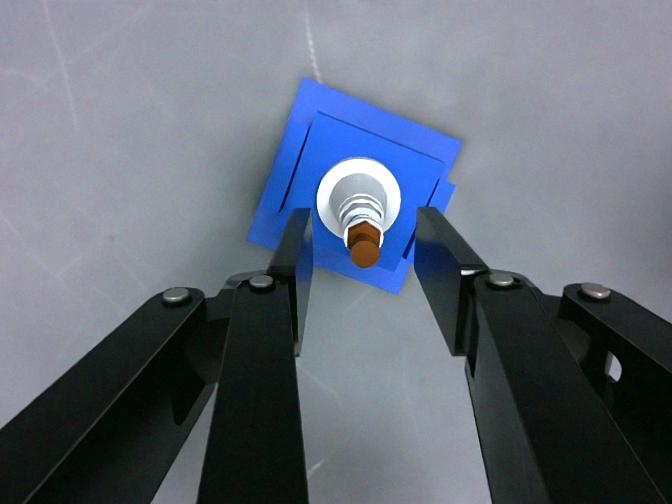

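Call:
execute_actions(
  actions=[
    [[0,0,0,0,0,0,-1,0,-1,0,0,0,0,0,0,1,1,1]],
    [[0,0,0,0,0,0,-1,0,-1,0,0,0,0,0,0,1,1,1]],
    [[0,0,0,0,0,0,-1,0,-1,0,0,0,0,0,0,1,1,1]],
  ],
)

Call:
move(
  target=[
    [-0.00006,0.0001035,0.00072,-0.041,0.071,0.4935,-1,0,-1,0,0,0,0,0,0,1,1,1],
    [-0.00012,0.000207,0.00144,-0.082,0.142,0.987,-1,0,-1,0,0,0,0,0,0,1,1,1],
    [-0.00018,0.0003105,0.00216,0.041,-0.071,-0.4935,-1,0,-1,0,0,0,0,0,0,1,1,1],
    [-0.00024,0.000414,0.00288,0,0,0,-1,0,-1,0,0,0,0,0,0,1,1,1],
  ],
  speed=0.6,
  blend=0.02,
)

Call:
move(
  target=[-0.00041,0.00071,0.00494,0,0,0,-1,0,-1,0,0,0,0,0,0,1,1,1],
  speed=0.004,
  stop_force=6,
)

Scene clock: 833.67 s.
left_arm: end_effector_position=(+0.3822, -0.0271, +0.1479) position_measured=214 object_status=2 end_effector_quat_wxyz=(+0.053, +0.937, -0.339, +0.063) | right_arm: end_effector_position=(+0.6524, -0.5508, +0.3506) position_measured=3 object_status=3 end_effector_quat_wxyz=(-0.004, +0.829, +0.410, +0.381)
Joint positions: left_arm=[-1.04 -1.496 1.883 -2.121 -1.565 2.757] | right_arm=[-0.852 -1.646 1.742 -1.898 -0.818 1.453]
Joint torques (N m): left_arm=[-3.25 -35.43 -22.44 -4.61 1.72 0.74] | right_arm=[-0.95 -21.31 -27.69 -2.64 3.54 -2.27]
Wrist force (N): left_arm=[-3.5 -0.1 -9.5] | right_arm=[0.2 0.3 -0.1]
Wrist torque (N m): left_arm=[0.09 0.66 0.05] | right_arm=[0.04 -0.02 0.04]
Wrist force, peak (N): left_arm=[-3.2 -0.7 -9.9] | right_arm=[0.0 0.6 -0.3]
Wrist depth (mm): cam_left_wrist=[260 262 265 267 269 274 275 / 267 270 272 269 276 280 284 / 276 278 279 234 243 290 293 / - 287 290 130 249 298 305 / 295 293 90 89 - 93 310 / - 64 - - - - - / - - - - - - -] | cam_right_wrist=[- - 627 - 1103 940 834 / - - - - 1240 1087 - / - - - - - - - / - 138 - 521 - - 132 / - 426 477 - - 587 - / - - - - - - - / - - - - - 509 -]
Hand target: left_arm +0.3822, -0.0271, +0.1479; +0.053, +0.937, -0.339, +0.063 | right_arm +0.6524, -0.5508, +0.3506; -0.004, +0.829, +0.410, +0.381
Off the commanded pose: left_arm 0.000 m, 0 deg | right_arm 0.000 m, 0 deg.

Scene clock: 839.53 s.
left_arm: end_effector_position=(+0.3820, -0.0269, +0.1496) position_measured=214 object_status=2 end_effector_quat_wxyz=(+0.053, +0.937, -0.339, +0.063) | right_arm: end_effector_position=(+0.6524, -0.5508, +0.3506) position_measured=3 object_status=3 end_effector_quat_wxyz=(-0.004, +0.829, +0.410, +0.381)
Joint positions: left_arm=[-1.04 -1.498 1.88 -2.117 -1.565 -3.526] | right_arm=[-0.852 -1.646 1.742 -1.898 -0.818 1.453]
Joint torques (N m): left_arm=[-4.71 -39.03 -16.32 -1.03 -0.42 -1.78] | right_arm=[-1.42 -21.8 -27.74 -2.69 3.44 -2.31]
Wrist force (N): left_arm=[-3.1 0.7 0.0] | right_arm=[-0.1 0.1 -0.1]
Wrist torque (N m): left_arm=[0.06 0.62 -0.02] | right_arm=[0.01 0.05 0.03]
Wrist force, peak (N): left_arm=[-3.7 -0.2 -9.8] | right_arm=[0.1 0.7 -0.2]
Wrist depth (mm): cam_left_wrist=[261 263 267 269 270 273 277 / 270 271 272 270 277 283 286 / 279 280 281 234 245 286 295 / 287 288 291 144 250 - 304 / 296 295 90 89 - 93 313 / - 64 - - - - - / - - - - - - -] | cam_right_wrist=[- 548 - - 1141 952 831 / 489 - - - 677 1052 1399 / 438 - - - - - - / 441 138 519 - - - 132 / - - 458 - - 581 - / - 419 - - 510 539 - / - - - - - - -]
Hand target: left_arm +0.3820, -0.0268, +0.1496; +0.053, +0.937, -0.339, +0.063 | right_arm +0.6524, -0.5508, +0.3506; -0.004, +0.829, +0.410, +0.381
Off the commanded pose: left_arm 0.000 m, 0 deg | right_arm 0.000 m, 0 deg.
move: done

Scene clock: 840.87 s.
left_arm: end_effector_position=(+0.3817, -0.0264, +0.1526) position_measured=214 object_status=2 end_effector_quat_wxyz=(+0.053, +0.937, -0.339, +0.063) | right_arm: end_effector_position=(+0.6524, -0.5508, +0.3506) position_measured=3 object_status=3 end_effector_quat_wxyz=(-0.004, +0.829, +0.410, +0.381)
Joint positions: left_arm=[-1.04 -1.502 1.876 -2.109 -1.565 -3.526] | right_arm=[-0.852 -1.646 1.742 -1.898 -0.818 1.453]
Joint torques (N m): left_arm=[6.01 -32 -23.53 -4.49 -1.71 -1.55] | right_arm=[-1.07 -21.92 -27.38 -2.75 3.47 -2.32]
Wrist force (N): left_arm=[-3.4 0.5 0.2] | right_arm=[-0.2 0.1 0.0]
Wrist torque (N m): left_arm=[0.01 0.68 0.02] | right_arm=[0.00 0.06 0.04]
Wrist force, peak (N): left_arm=[-3.6 0.3 -0.1] | right_arm=[-0.2 0.6 -0.2]
Wrist depth (mm): cam_left_wrist=[264 265 269 271 274 276 278 / 272 275 277 274 279 286 289 / 281 282 285 237 245 295 297 / - 293 294 145 298 304 307 / 299 298 90 89 - 93 316 / - 64 - - - - - / - - - - - - -] | cam_right_wrist=[- 562 - 685 1108 948 843 / - - - - 1201 1072 1334 / 461 514 510 - - 691 - / - 138 - - - - 132 / - - 480 - - - - / - - - - - - - / - 397 425 - - - -]
Hand target: left_arm +0.3818, -0.0264, +0.1526; +0.053, +0.937, -0.339, +0.063 | right_arm +0.6524, -0.5508, +0.3506; -0.004, +0.829, +0.410, +0.381
Off the commanded pose: left_arm 0.000 m, 0 deg | right_arm 0.000 m, 0 deg.
move: done

Call:
move(
  target=[
    [-0.00547,0.00947,0.0658,0,0,0,-1,0,-1,0,0,0,0,0,0,1,1,1],
    [0.197,0.1273,0.0123,0.0454,0.0263,0.0006,-1,0,-1,0,0,0,0,0,0,1,1,1],
    [0.197,0.1273,-0.1293,0.0454,0.0263,0.0006,-1,0,-1,0,0,0,0,0,0,1,1,1],
    [0.197,0.1273,-0.1577,0.0454,0.0263,0.0006,-1,0,-1,0,0,0,0,0,0,1,1,1],
  ],
  speed=[0.15,0.25,0.2,0.05],
  blend=[0.02,0.03,0.005,0],
  cameras=["cam_high","cam_left_wrist"],
)

Call:
move(
  target=[0,0,-0.025,0,0,0,-1,0,-1,0,0,0,0,0,0,1,1,1],
  speed=0.004,
  stop_force=4,
)

Scene clock: 863.27 s.
left_arm: end_effector_position=(+0.4999, +0.0500, +0.0578) position_measured=214 object_status=2 end_effector_quat_wxyz=(+0.000, +0.941, -0.339, +0.000) | right_arm: end_effector_position=(+0.6524, -0.5508, +0.3506) position_measured=3 object_status=3 end_effector_quat_wxyz=(-0.004, +0.829, +0.410, +0.381)
Joint positions: left_arm=[-0.787 -1.227 1.743 -2.086 -1.571 -3.276] | right_arm=[-0.852 -1.646 1.742 -1.898 -0.818 1.453]
Joint torques (N m): left_arm=[-10.51 -50.96 -28.7 -0.5 -1.75 1.03] | right_arm=[-1.2 -22.33 -27.65 -2.79 3.58 -2.32]
Wrist force (N): left_arm=[-4.0 0.1 -0.4] | right_arm=[0.3 0.0 0.0]
Wrist torque (N m): left_arm=[-0.08 0.86 0.15] | right_arm=[-0.01 -0.03 0.03]
Wrist force, peak (N): left_arm=[-4.7 2.1 -1.7] | right_arm=[0.0 0.1 -0.6]
Wrist depth (mm): cam_left_wrist=[171 172 171 171 171 171 170 / 183 181 181 181 180 180 178 / 194 192 192 190 191 190 184 / 204 203 201 130 198 198 163 / 217 212 90 95 - 93 160 / - 64 - - - - - / - - - - - - -] | cam_right_wrist=[521 545 - - 1136 940 831 / 498 509 - - 1062 1103 - / - 510 - - 599 - - / - 138 - - - - 132 / - - - - 540 - - / - 419 - - 513 - - / - 405 419 445 - 506 -]
Hand target: left_arm +0.5000, +0.0500, +0.0580; +0.000, +0.941, -0.339, +0.000 | right_arm +0.6524, -0.5508, +0.3506; -0.004, +0.829, +0.410, +0.381
Off the commanded pose: left_arm 0.000 m, 0 deg | right_arm 0.000 m, 0 deg.
move: done
Images, in order (width x height): cam_high 672x504, cam_left_wrist 672x504.

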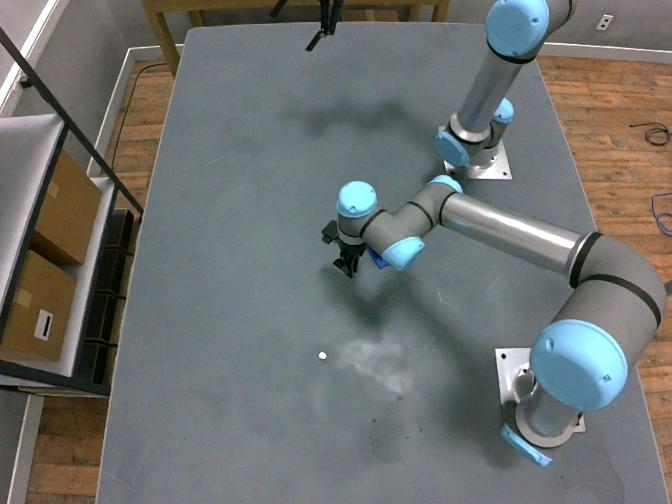

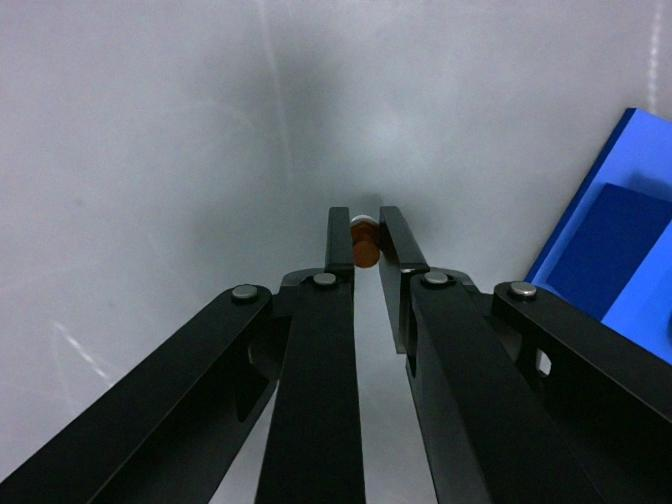

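Scene clock: 866.77 s.
left_arm: end_effector_position=(+0.5000, +0.0499, +0.0485) position_measured=214 object_status=2 end_effector_quat_wxyz=(+0.000, +0.941, -0.339, +0.000) | right_arm: end_effector_position=(+0.6524, -0.5508, +0.3506) position_measured=3 object_status=3 end_effector_quat_wxyz=(-0.004, +0.829, +0.410, +0.381)
Joint positions: left_arm=[-0.787 -1.216 1.755 -2.109 -1.571 -3.276] | right_arm=[-0.852 -1.646 1.742 -1.898 -0.818 1.453]
Joint torques (N m): left_arm=[-9.96 -46.3 -23.67 0.55 -1.17 0.92] | right_arm=[-1.38 -21.94 -27.73 -2.72 3.49 -2.26]
Wrist force (N): left_arm=[-2.8 0.4 -8.9] | right_arm=[-0.2 0.1 -0.2]
Wrist torque (N m): left_arm=[-0.10 0.86 0.15] | right_arm=[0.02 0.06 0.03]
Wrist force, peak (N): left_arm=[-2.4 0.4 -12.0] | right_arm=[-0.1 0.3 -0.6]
Wrist depth (mm): cam_left_wrist=[164 164 163 163 163 162 162 / 173 173 - 172 172 171 169 / 183 183 182 183 182 181 175 / 194 194 194 144 188 190 164 / 207 201 90 95 - 93 150 / - 64 - - - - - / - - - - - - -] | cam_right_wrist=[- - - - 1093 976 822 / 489 - - - 1087 1048 - / 457 - - - 610 - - / - 148 487 - 560 - 132 / - - - 504 556 581 - / - 410 458 - - - - / - - - - - - -]
Hand target: left_arm +0.5000, +0.0499, +0.0485; +0.000, +0.941, -0.339, +0.000 (not the last commanded pose) | right_arm +0.6524, -0.5508, +0.3506; -0.004, +0.829, +0.410, +0.381
Off the commanded pose: left_arm 0.006 m, 0 deg | right_arm 0.000 m, 0 deg.
move: contact (left_arm)

Call:
move(
  target=[0,0,0.0004,0,0,0,-1,0,-1,0,0,0,0,0,0,1,1,1],
  speed=0.004,
)

Call:
execute_actions(
  actions=[
    [[0,0,0,0,0,0,-0.3,0,-1,0,0,0,0,0,0,1,1,1]],
    [[0,0,0,0,0,0,-0.3,0,-1,0,0,0,0,0,0,1,1,1]],
    [[0,0,0,0,0,0,-0.3,0,-1,0,0,0,0,0,0,1,1,1]],
  ],
)

Call:
move(
  target=[
    [0,0,0.11,0,0,0,-0.3,0,-1,0,0,0,0,0,0,1,1,1],
    [0.1328,0.3825,0.1275,0,0,0.5106,-0.3,0,-1,0,0,0,0,0,0,1,1,1],
  ],
  speed=[0.08,0.3],
  blend=[0.01,0],
  cameras=["cam_high","cam_left_wrist"],
)

Scene clock: 883.30 s.
left_arm: end_effector_position=(+0.5000, +0.0500, +0.0488) position_measured=214 object_status=2 end_effector_quat_wxyz=(+0.000, +0.941, -0.339, +0.000) | right_arm: end_effector_position=(+0.6524, -0.5508, +0.3506) position_measured=3 object_status=3 end_effector_quat_wxyz=(-0.004, +0.829, +0.410, +0.381)
Joint positions: left_arm=[-0.787 -1.216 1.754 -2.109 -1.571 -3.276] | right_arm=[-0.852 -1.646 1.742 -1.898 -0.818 1.453]
Joint torques (N m): left_arm=[-9.41 -51 -28.85 -0.67 -1.12 0.92] | right_arm=[-0.84 -22.02 -27.41 -2.78 3.49 -2.34]
Wrist force (N): left_arm=[-3.8 0.0 0.1] | right_arm=[0.1 0.0 -0.2]
Wrist torque (N m): left_arm=[-0.10 0.83 0.15] | right_arm=[-0.02 0.00 0.04]
Wrist force, peak (N): left_arm=[-2.8 0.4 -9.2] | right_arm=[0.2 0.0 -0.7]
Wrist depth (mm): cam_left_wrist=[164 165 163 163 163 166 163 / 173 172 173 172 172 171 169 / 183 182 182 182 182 183 175 / 194 194 194 145 188 191 164 / 208 201 90 95 - 93 150 / - 64 - - - - - / - - - - - - -] | cam_right_wrist=[- - 610 - 1136 948 847 / - 545 565 625 1087 1098 - / - - - 575 - 1500 - / - 138 - - - 630 132 / - - 482 494 - - - / - - 444 - - - - / - - - - - 511 549]
Hand target: left_arm +0.5000, +0.0499, +0.0488; +0.000, +0.941, -0.339, +0.000 | right_arm +0.6524, -0.5508, +0.3506; -0.004, +0.829, +0.410, +0.381
Off the commanded pose: left_arm 0.000 m, 0 deg | right_arm 0.000 m, 0 deg.
move: done

Scene clock: 885.00 s.
left_arm: end_effector_position=(+0.5000, +0.0499, +0.0488) position_measured=167 object_status=3 end_effector_quat_wxyz=(+0.000, +0.941, -0.339, +0.000) | right_arm: end_effector_position=(+0.6524, -0.5508, +0.3506) position_measured=3 object_status=3 end_effector_quat_wxyz=(-0.004, +0.829, +0.410, +0.381)
Joint positions: left_arm=[-0.787 -1.216 1.754 -2.109 -1.571 -3.276] | right_arm=[-0.852 -1.646 1.742 -1.898 -0.818 1.453]
Joint torques (N m): left_arm=[-9.47 -51.09 -28.37 -4.25 -1.21 0.91] | right_arm=[-1.05 -22.15 -27.37 -2.82 3.45 -2.32]
Wrist force (N): left_arm=[-3.9 0.1 -0.3] | right_arm=[-0.1 0.3 -0.1]
Wrist torque (N m): left_arm=[-0.08 0.85 0.15] | right_arm=[0.03 0.04 0.04]
Wrist force, peak (N): left_arm=[-4.3 0.2 -0.4] | right_arm=[-0.3 0.3 -0.3]
Wrist depth (mm): cam_left_wrist=[164 164 163 163 162 163 162 / 173 172 172 172 172 172 169 / 183 183 182 182 181 183 175 / 194 194 189 191 165 190 164 / 205 84 89 206 200 82 93 / - - - 221 220 - 72 / - - - 238 237 - -] | cam_right_wrist=[- 537 594 - 1114 956 831 / - 519 - - 1201 1098 - / - - - - - - - / - 138 - - - - 132 / - - - - 524 - - / - - - - 514 - - / - - - - - 509 -]
Hand target: left_arm +0.5000, +0.0499, +0.0488; +0.000, +0.941, -0.339, +0.000 | right_arm +0.6524, -0.5508, +0.3506; -0.004, +0.829, +0.410, +0.381
Off the commanded pose: left_arm 0.000 m, 0 deg | right_arm 0.000 m, 0 deg.

Scene clock: 889.00 s.
left_arm: end_effector_position=(+0.5797, +0.2795, +0.1252) position_measured=167 object_status=3 end_effector_quat_wxyz=(+0.000, +0.898, +0.440, +0.000) | right_arm: end_effector_position=(+0.6524, -0.5508, +0.3506) position_measured=3 object_status=3 end_effector_quat_wxyz=(-0.004, +0.829, +0.410, +0.381)
Joint positions: left_arm=[-0.38 -1.328 1.689 -1.932 -1.571 -4.472] | right_arm=[-0.852 -1.646 1.742 -1.898 -0.818 1.453]
Joint torques (N m): left_arm=[-10.61 -41.5 -15.97 -2.95 1.97 -1.06] | right_arm=[-0.87 -22.24 -27.38 -2.79 3.45 -2.38]
Wrist force (N): left_arm=[-4.0 0.3 -0.3] | right_arm=[-0.1 0.3 -0.1]
Wrist torque (N m): left_arm=[-0.05 0.85 0.02] | right_arm=[0.04 0.05 0.04]
Wrist force, peak (N): left_arm=[-4.2 0.0 -0.5] | right_arm=[-0.2 0.4 -0.5]
Wrist depth (mm): cam_left_wrist=[234 235 233 233 232 232 231 / 246 246 245 244 245 245 244 / 261 260 261 256 255 258 258 / 277 277 270 272 165 266 274 / 291 80 89 298 141 82 93 / - - - 315 - - 72 / - - - 335 - - -] | cam_right_wrist=[- 568 585 - 1119 952 828 / - - 609 617 1208 1067 - / - - - 579 636 - - / - 138 - - - - 133 / - - - - - - - / - - 459 - - - - / - - - - 478 503 536]
Hand target: left_arm +0.5797, +0.2794, +0.1253; +0.000, +0.898, +0.440, +0.000 | right_arm +0.6524, -0.5508, +0.3506; -0.004, +0.829, +0.410, +0.381
Off the commanded pose: left_arm 0.000 m, 0 deg | right_arm 0.000 m, 0 deg.
move: done
Images, in order (width x height): cam_high 672x504, cam_left_wrist 672x504.

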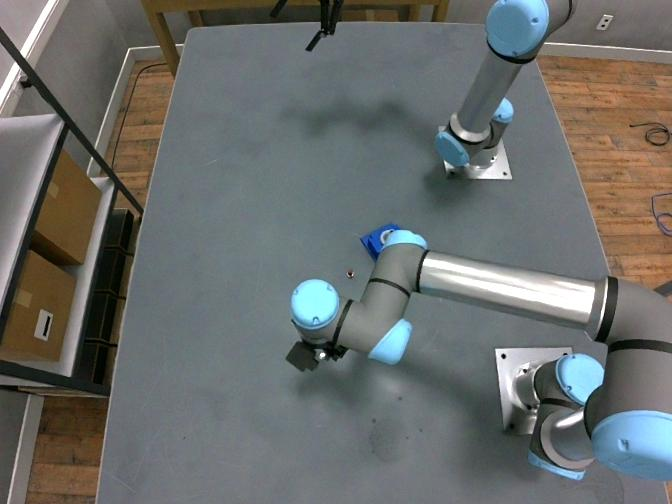

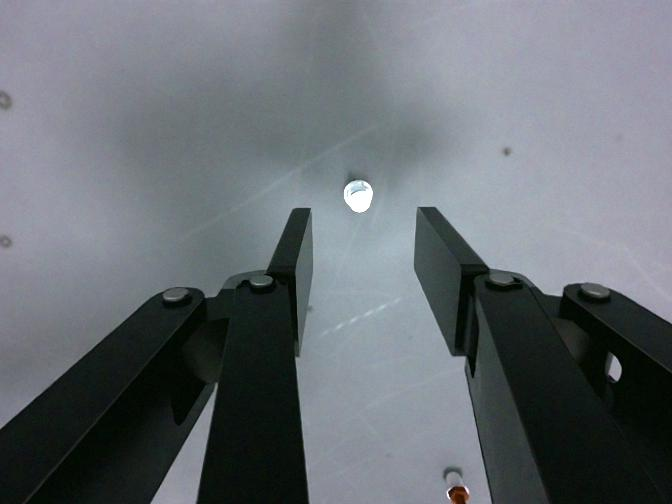

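Call:
zoom_image(
  camera="cam_left_wrist",
  region=[308, 146, 408, 246],
)

Scaled by 5.040 from the camera's 672x504 image, which has a finer 960x720 frame.

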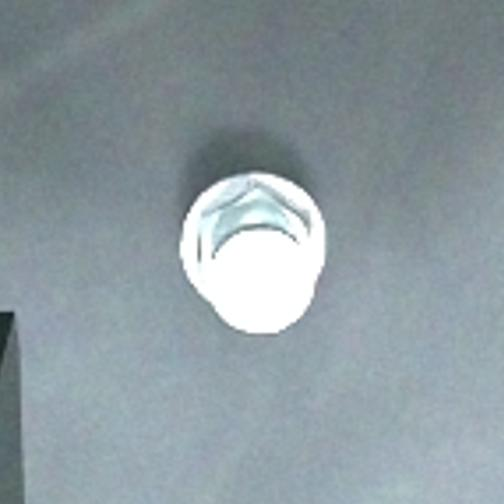

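Call:
move(
  target=[
    [0.001,0,-0.095,0,0,0,-0.3,0,-1,0,0,0,0,0,0,1,1,1],
    [0.001,0,-0.1263,0,0,0,-0.3,0,-1,0,0,0,0,0,0,1,1,1],
  ],
  speed=[0.15,0.03],
  blend=[0.003,0],
  cameras=["cam_left_wrist"],
)

Scene clock: 902.83 s.
left_arm: end_effector_position=(+0.5802, +0.2795, +0.0493) position_measured=167 object_status=3 end_effector_quat_wxyz=(+0.000, +0.898, +0.440, +0.000) end_effector_velocity=(-0.001, +0.000, +0.000) end_effector_angular_velocity=(+0.002, +0.003, +0.000) | right_arm: end_effector_position=(+0.6524, -0.5508, +0.3506) position_measured=3 object_status=3 end_effector_quat_wxyz=(-0.004, +0.829, +0.410, +0.381)
Joint positions: left_arm=[-0.379 -1.247 1.797 -2.12 -1.571 -4.472] | right_arm=[-0.852 -1.646 1.742 -1.898 -0.818 1.453]
Joint velocities: left_arm=[0 0 -0.002 0.006 0 0] | right_arm=[within noise]
Joint torques (N m): left_arm=[13.82 -47.66 -28.18 -0.53 0.94 1.21] | right_arm=[-0.81 -22.26 -27.02 -2.81 3.45 -2.42]
Wrist force (N): left_arm=[-3.8 0.2 -0.4] | right_arm=[0.0 -0.1 -0.5]
Wrist torque (N m): left_arm=[-0.07 0.81 0.01] | right_arm=[-0.04 0.04 0.04]
Wrist force, peak (N): left_arm=[-3.8 -0.1 -2.9] | right_arm=[-0.1 0.3 -0.5]
Wrist depth (mm): cam_left_wrist=[165 164 164 163 163 163 163 / 173 173 172 172 172 172 169 / 184 184 183 182 182 182 182 / 193 195 192 189 166 193 193 / 205 84 89 207 201 82 200 / - - - 221 221 - 72 / - - - 238 234 - -] | cam_right_wrist=[529 - - - 1114 944 843 / - - - - 1130 1082 - / - - - - 623 1651 1282 / - 138 501 - - - 132 / - 444 471 - - - - / - - 447 - - 539 - / - - 423 432 - - -]
Hand target: left_arm +0.5803, +0.2794, +0.0495; +0.000, +0.898, +0.440, +0.000 | right_arm +0.6524, -0.5508, +0.3506; -0.004, +0.829, +0.410, +0.381
Off the commanded pose: left_arm 0.000 m, 0 deg | right_arm 0.000 m, 0 deg.
move: done
Images, in order (width x height): cam_left_wrist 672x504.

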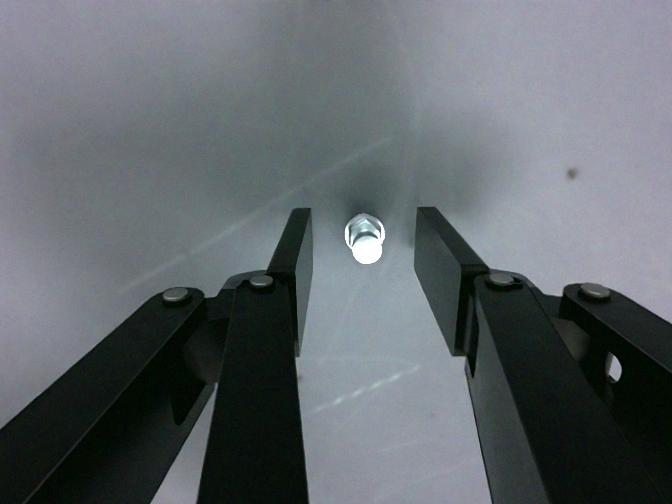

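Call:
execute_actions(
  actions=[
    [[0,0,0,0,0,0,-1,0,-1,0,0,0,0,0,0,1,1,1]],
    [[0,0,0,0,0,0,-1,0,-1,0,0,0,0,0,0,1,1,1]],
    [[0,0,0,0,0,0,-1,0,-1,0,0,0,0,0,0,1,1,1]],
  ],
  cameras=["cam_left_wrist"],
)

Scene clock: 908.57 s.
left_arm: end_effector_position=(+0.5803, +0.2794, +0.0495) position_measured=214 object_status=2 end_effector_quat_wxyz=(+0.000, +0.898, +0.440, +0.000) | right_arm: end_effector_position=(+0.6524, -0.5508, +0.3506) position_measured=3 object_status=3 end_effector_quat_wxyz=(-0.004, +0.829, +0.410, +0.381)
Joint positions: left_arm=[-0.379 -1.247 1.797 -2.12 -1.571 -4.472] | right_arm=[-0.852 -1.646 1.742 -1.898 -0.818 1.453]
Joint torques (N m): left_arm=[13.19 -44.21 -24.88 -0.78 0.82 0.2] | right_arm=[-0.49 -22.64 -27.59 -2.8 3.41 -2.33]
Wrist force (N): left_arm=[-4.2 -0.7 -4.9] | right_arm=[-0.1 0.2 -0.3]
Wrist torque (N m): left_arm=[-0.03 0.86 0.02] | right_arm=[0.03 0.04 0.04]
Wrist force, peak (N): left_arm=[-4.4 -1.0 -5.4] | right_arm=[0.2 0.1 -0.6]
Wrist depth (mm): cam_left_wrist=[165 165 162 164 163 164 163 / 174 174 175 172 172 172 172 / 183 183 183 183 182 182 182 / 195 195 194 157 189 193 193 / 208 203 90 95 - 93 82 / - 64 - - - 78 - / - - - - - - -] | cam_right_wrist=[- - - - 1114 952 843 / - 535 - - 1119 1130 - / 485 492 - 582 627 1751 1399 / - 138 - 504 587 - 132 / - - 466 - - - - / - - 468 459 - 558 584 / - - - - - - -]
Hand target: left_arm +0.5803, +0.2794, +0.0495; +0.000, +0.898, +0.440, +0.000 | right_arm +0.6524, -0.5508, +0.3506; -0.004, +0.829, +0.410, +0.381
Off the commanded pose: left_arm 0.000 m, 0 deg | right_arm 0.000 m, 0 deg.
Images, in order (width x height): cam_left_wrist 672x504.

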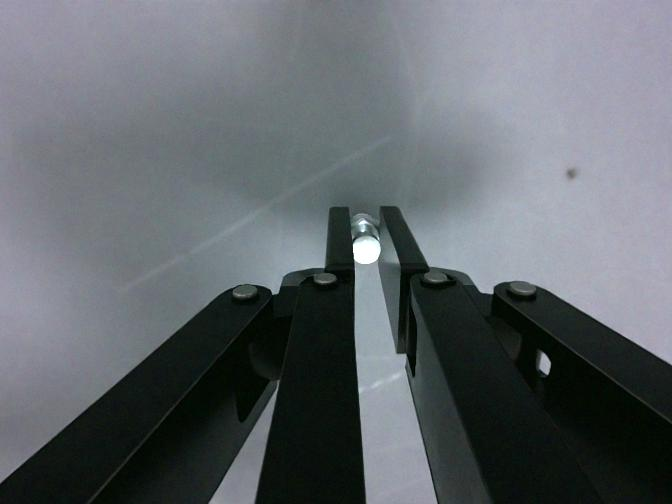

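Call:
zoom_image(
  camera="cam_left_wrist",
  region=[316, 200, 416, 300],
)

Scaled by 5.040 from the camera's 672x504 image, which has a finer 960x720 frame.

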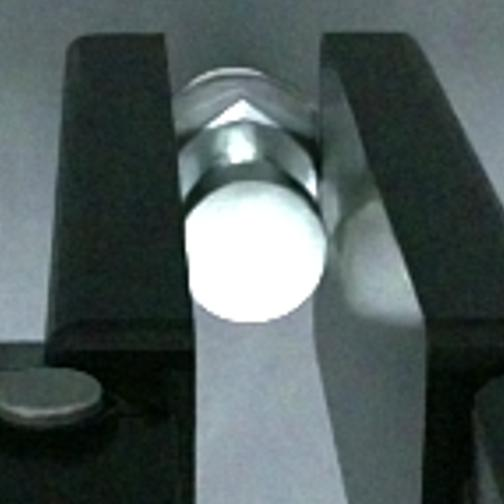

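Call:
execute_actions(
  actions=[
    [[0,0,0,0,0,0,-0.5,0,-1,0,0,0,0,0,0,1,1,1]],
    [[0,0,0,0,0,0,-0.5,0,-1,0,0,0,0,0,0,1,1,1]],
  ],
)

Call:
move(
  target=[0.00153,0.00198,0,0,0,0,-0.5,0,-1,0,0,0,0,0,0,1,1,1],
  speed=0.02,
  cameras=["cam_left_wrist"],
)

Call:
zoom_image(
  camera="cam_left_wrist",
  region=[316, 200, 416, 300],
)

Scene clock: 932.57 s.
left_arm: end_effector_position=(+0.5803, +0.2794, +0.0495) position_measured=192 object_status=3 end_effector_quat_wxyz=(+0.000, +0.898, +0.440, +0.000) | right_arm: end_effector_position=(+0.6524, -0.5508, +0.3506) position_measured=3 object_status=3 end_effector_quat_wxyz=(-0.004, +0.829, +0.410, +0.381)
Joint positions: left_arm=[-0.379 -1.247 1.797 -2.12 -1.571 -4.472] | right_arm=[-0.852 -1.646 1.742 -1.898 -0.818 1.453]
Joint torques (N m): left_arm=[11.86 -26.32 -18.93 -3.26 0.56 -0.73] | right_arm=[-0.57 -22.8 -26.87 -2.85 3.51 -2.34]
Wrist force (N): left_arm=[-3.9 0.2 -0.1] | right_arm=[-0.1 0.3 -0.3]
Wrist torque (N m): left_arm=[-0.06 0.84 0.02] | right_arm=[0.05 0.05 0.04]
Wrist force, peak (N): left_arm=[-4.0 -1.0 -5.7] | right_arm=[-0.1 0.4 -0.5]
Wrist depth (mm): cam_left_wrist=[165 166 164 163 164 163 163 / 174 174 173 172 172 172 172 / 184 183 183 183 182 182 182 / 195 195 194 174 146 193 193 / 208 84 90 204 - 88 200 / - 65 - 221 - - - / - - - 238 - - -] | cam_right_wrist=[- - 596 - 1103 948 850 / 491 527 - - 1326 1077 - / 463 - - 584 - 1725 - / - 148 494 - - - 132 / - - 481 - - 601 - / - - 440 - - 550 - / - - - 445 - 529 -]
Hand target: left_arm +0.5803, +0.2794, +0.0495; +0.000, +0.898, +0.440, +0.000 | right_arm +0.6524, -0.5508, +0.3506; -0.004, +0.829, +0.410, +0.381
Off the commanded pose: left_arm 0.000 m, 0 deg | right_arm 0.000 m, 0 deg.

Scene clock: 933.27 s.
left_arm: end_effector_position=(+0.5812, +0.2807, +0.0495) position_measured=192 object_status=3 end_effector_quat_wxyz=(+0.000, +0.898, +0.440, +0.000) | right_arm: end_effector_position=(+0.6524, -0.5508, +0.3506) position_measured=3 object_status=3 end_effector_quat_wxyz=(-0.004, +0.829, +0.410, +0.381)
Joint positions: left_arm=[-0.377 -1.246 1.795 -2.119 -1.571 -4.469] | right_arm=[-0.852 -1.646 1.742 -1.898 -0.818 1.453]
Joint torques (N m): left_arm=[9.92 -26.92 -25.91 -0.55 0.72 0.97] | right_arm=[-0.49 -22.56 -27.07 -2.82 3.45 -2.34]
Wrist force (N): left_arm=[-3.6 0.0 -0.4] | right_arm=[0.3 -0.1 0.0]
Wrist torque (N m): left_arm=[-0.10 0.79 0.01] | right_arm=[-0.03 -0.04 0.03]
Wrist force, peak (N): left_arm=[-4.0 0.3 -0.2] | right_arm=[0.2 0.3 -0.4]
Wrist depth (mm): cam_left_wrist=[164 165 164 164 163 163 163 / 173 174 173 172 172 172 172 / 184 184 183 183 182 182 182 / 195 195 195 172 146 191 192 / 208 84 90 205 - 88 200 / - 65 - 221 - - - / - - - 239 - - -] | cam_right_wrist=[- 546 - - 1119 944 843 / 491 - - 615 1141 1057 - / 458 - - - - 669 - / - 138 483 - - 597 132 / - - - - - - - / - - - - - - - / - - - - - - -]
Hand target: left_arm +0.5812, +0.2806, +0.0495; +0.000, +0.898, +0.440, +0.000 | right_arm +0.6524, -0.5508, +0.3506; -0.004, +0.829, +0.410, +0.381
Off the commanded pose: left_arm 0.000 m, 0 deg | right_arm 0.000 m, 0 deg.
move: done
Images, in order (width x height): cam_left_wrist 672x504.

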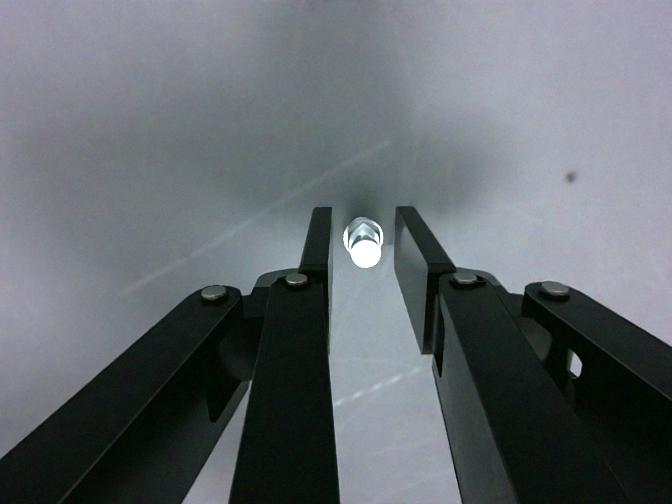

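Scaled by 5.040 from the camera's 672x504 image, which has a finer 960x720 frame.

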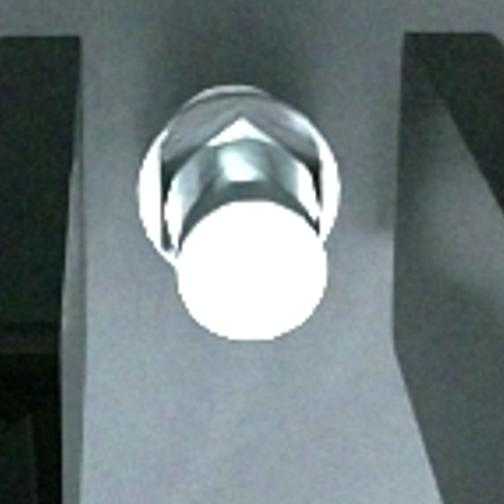

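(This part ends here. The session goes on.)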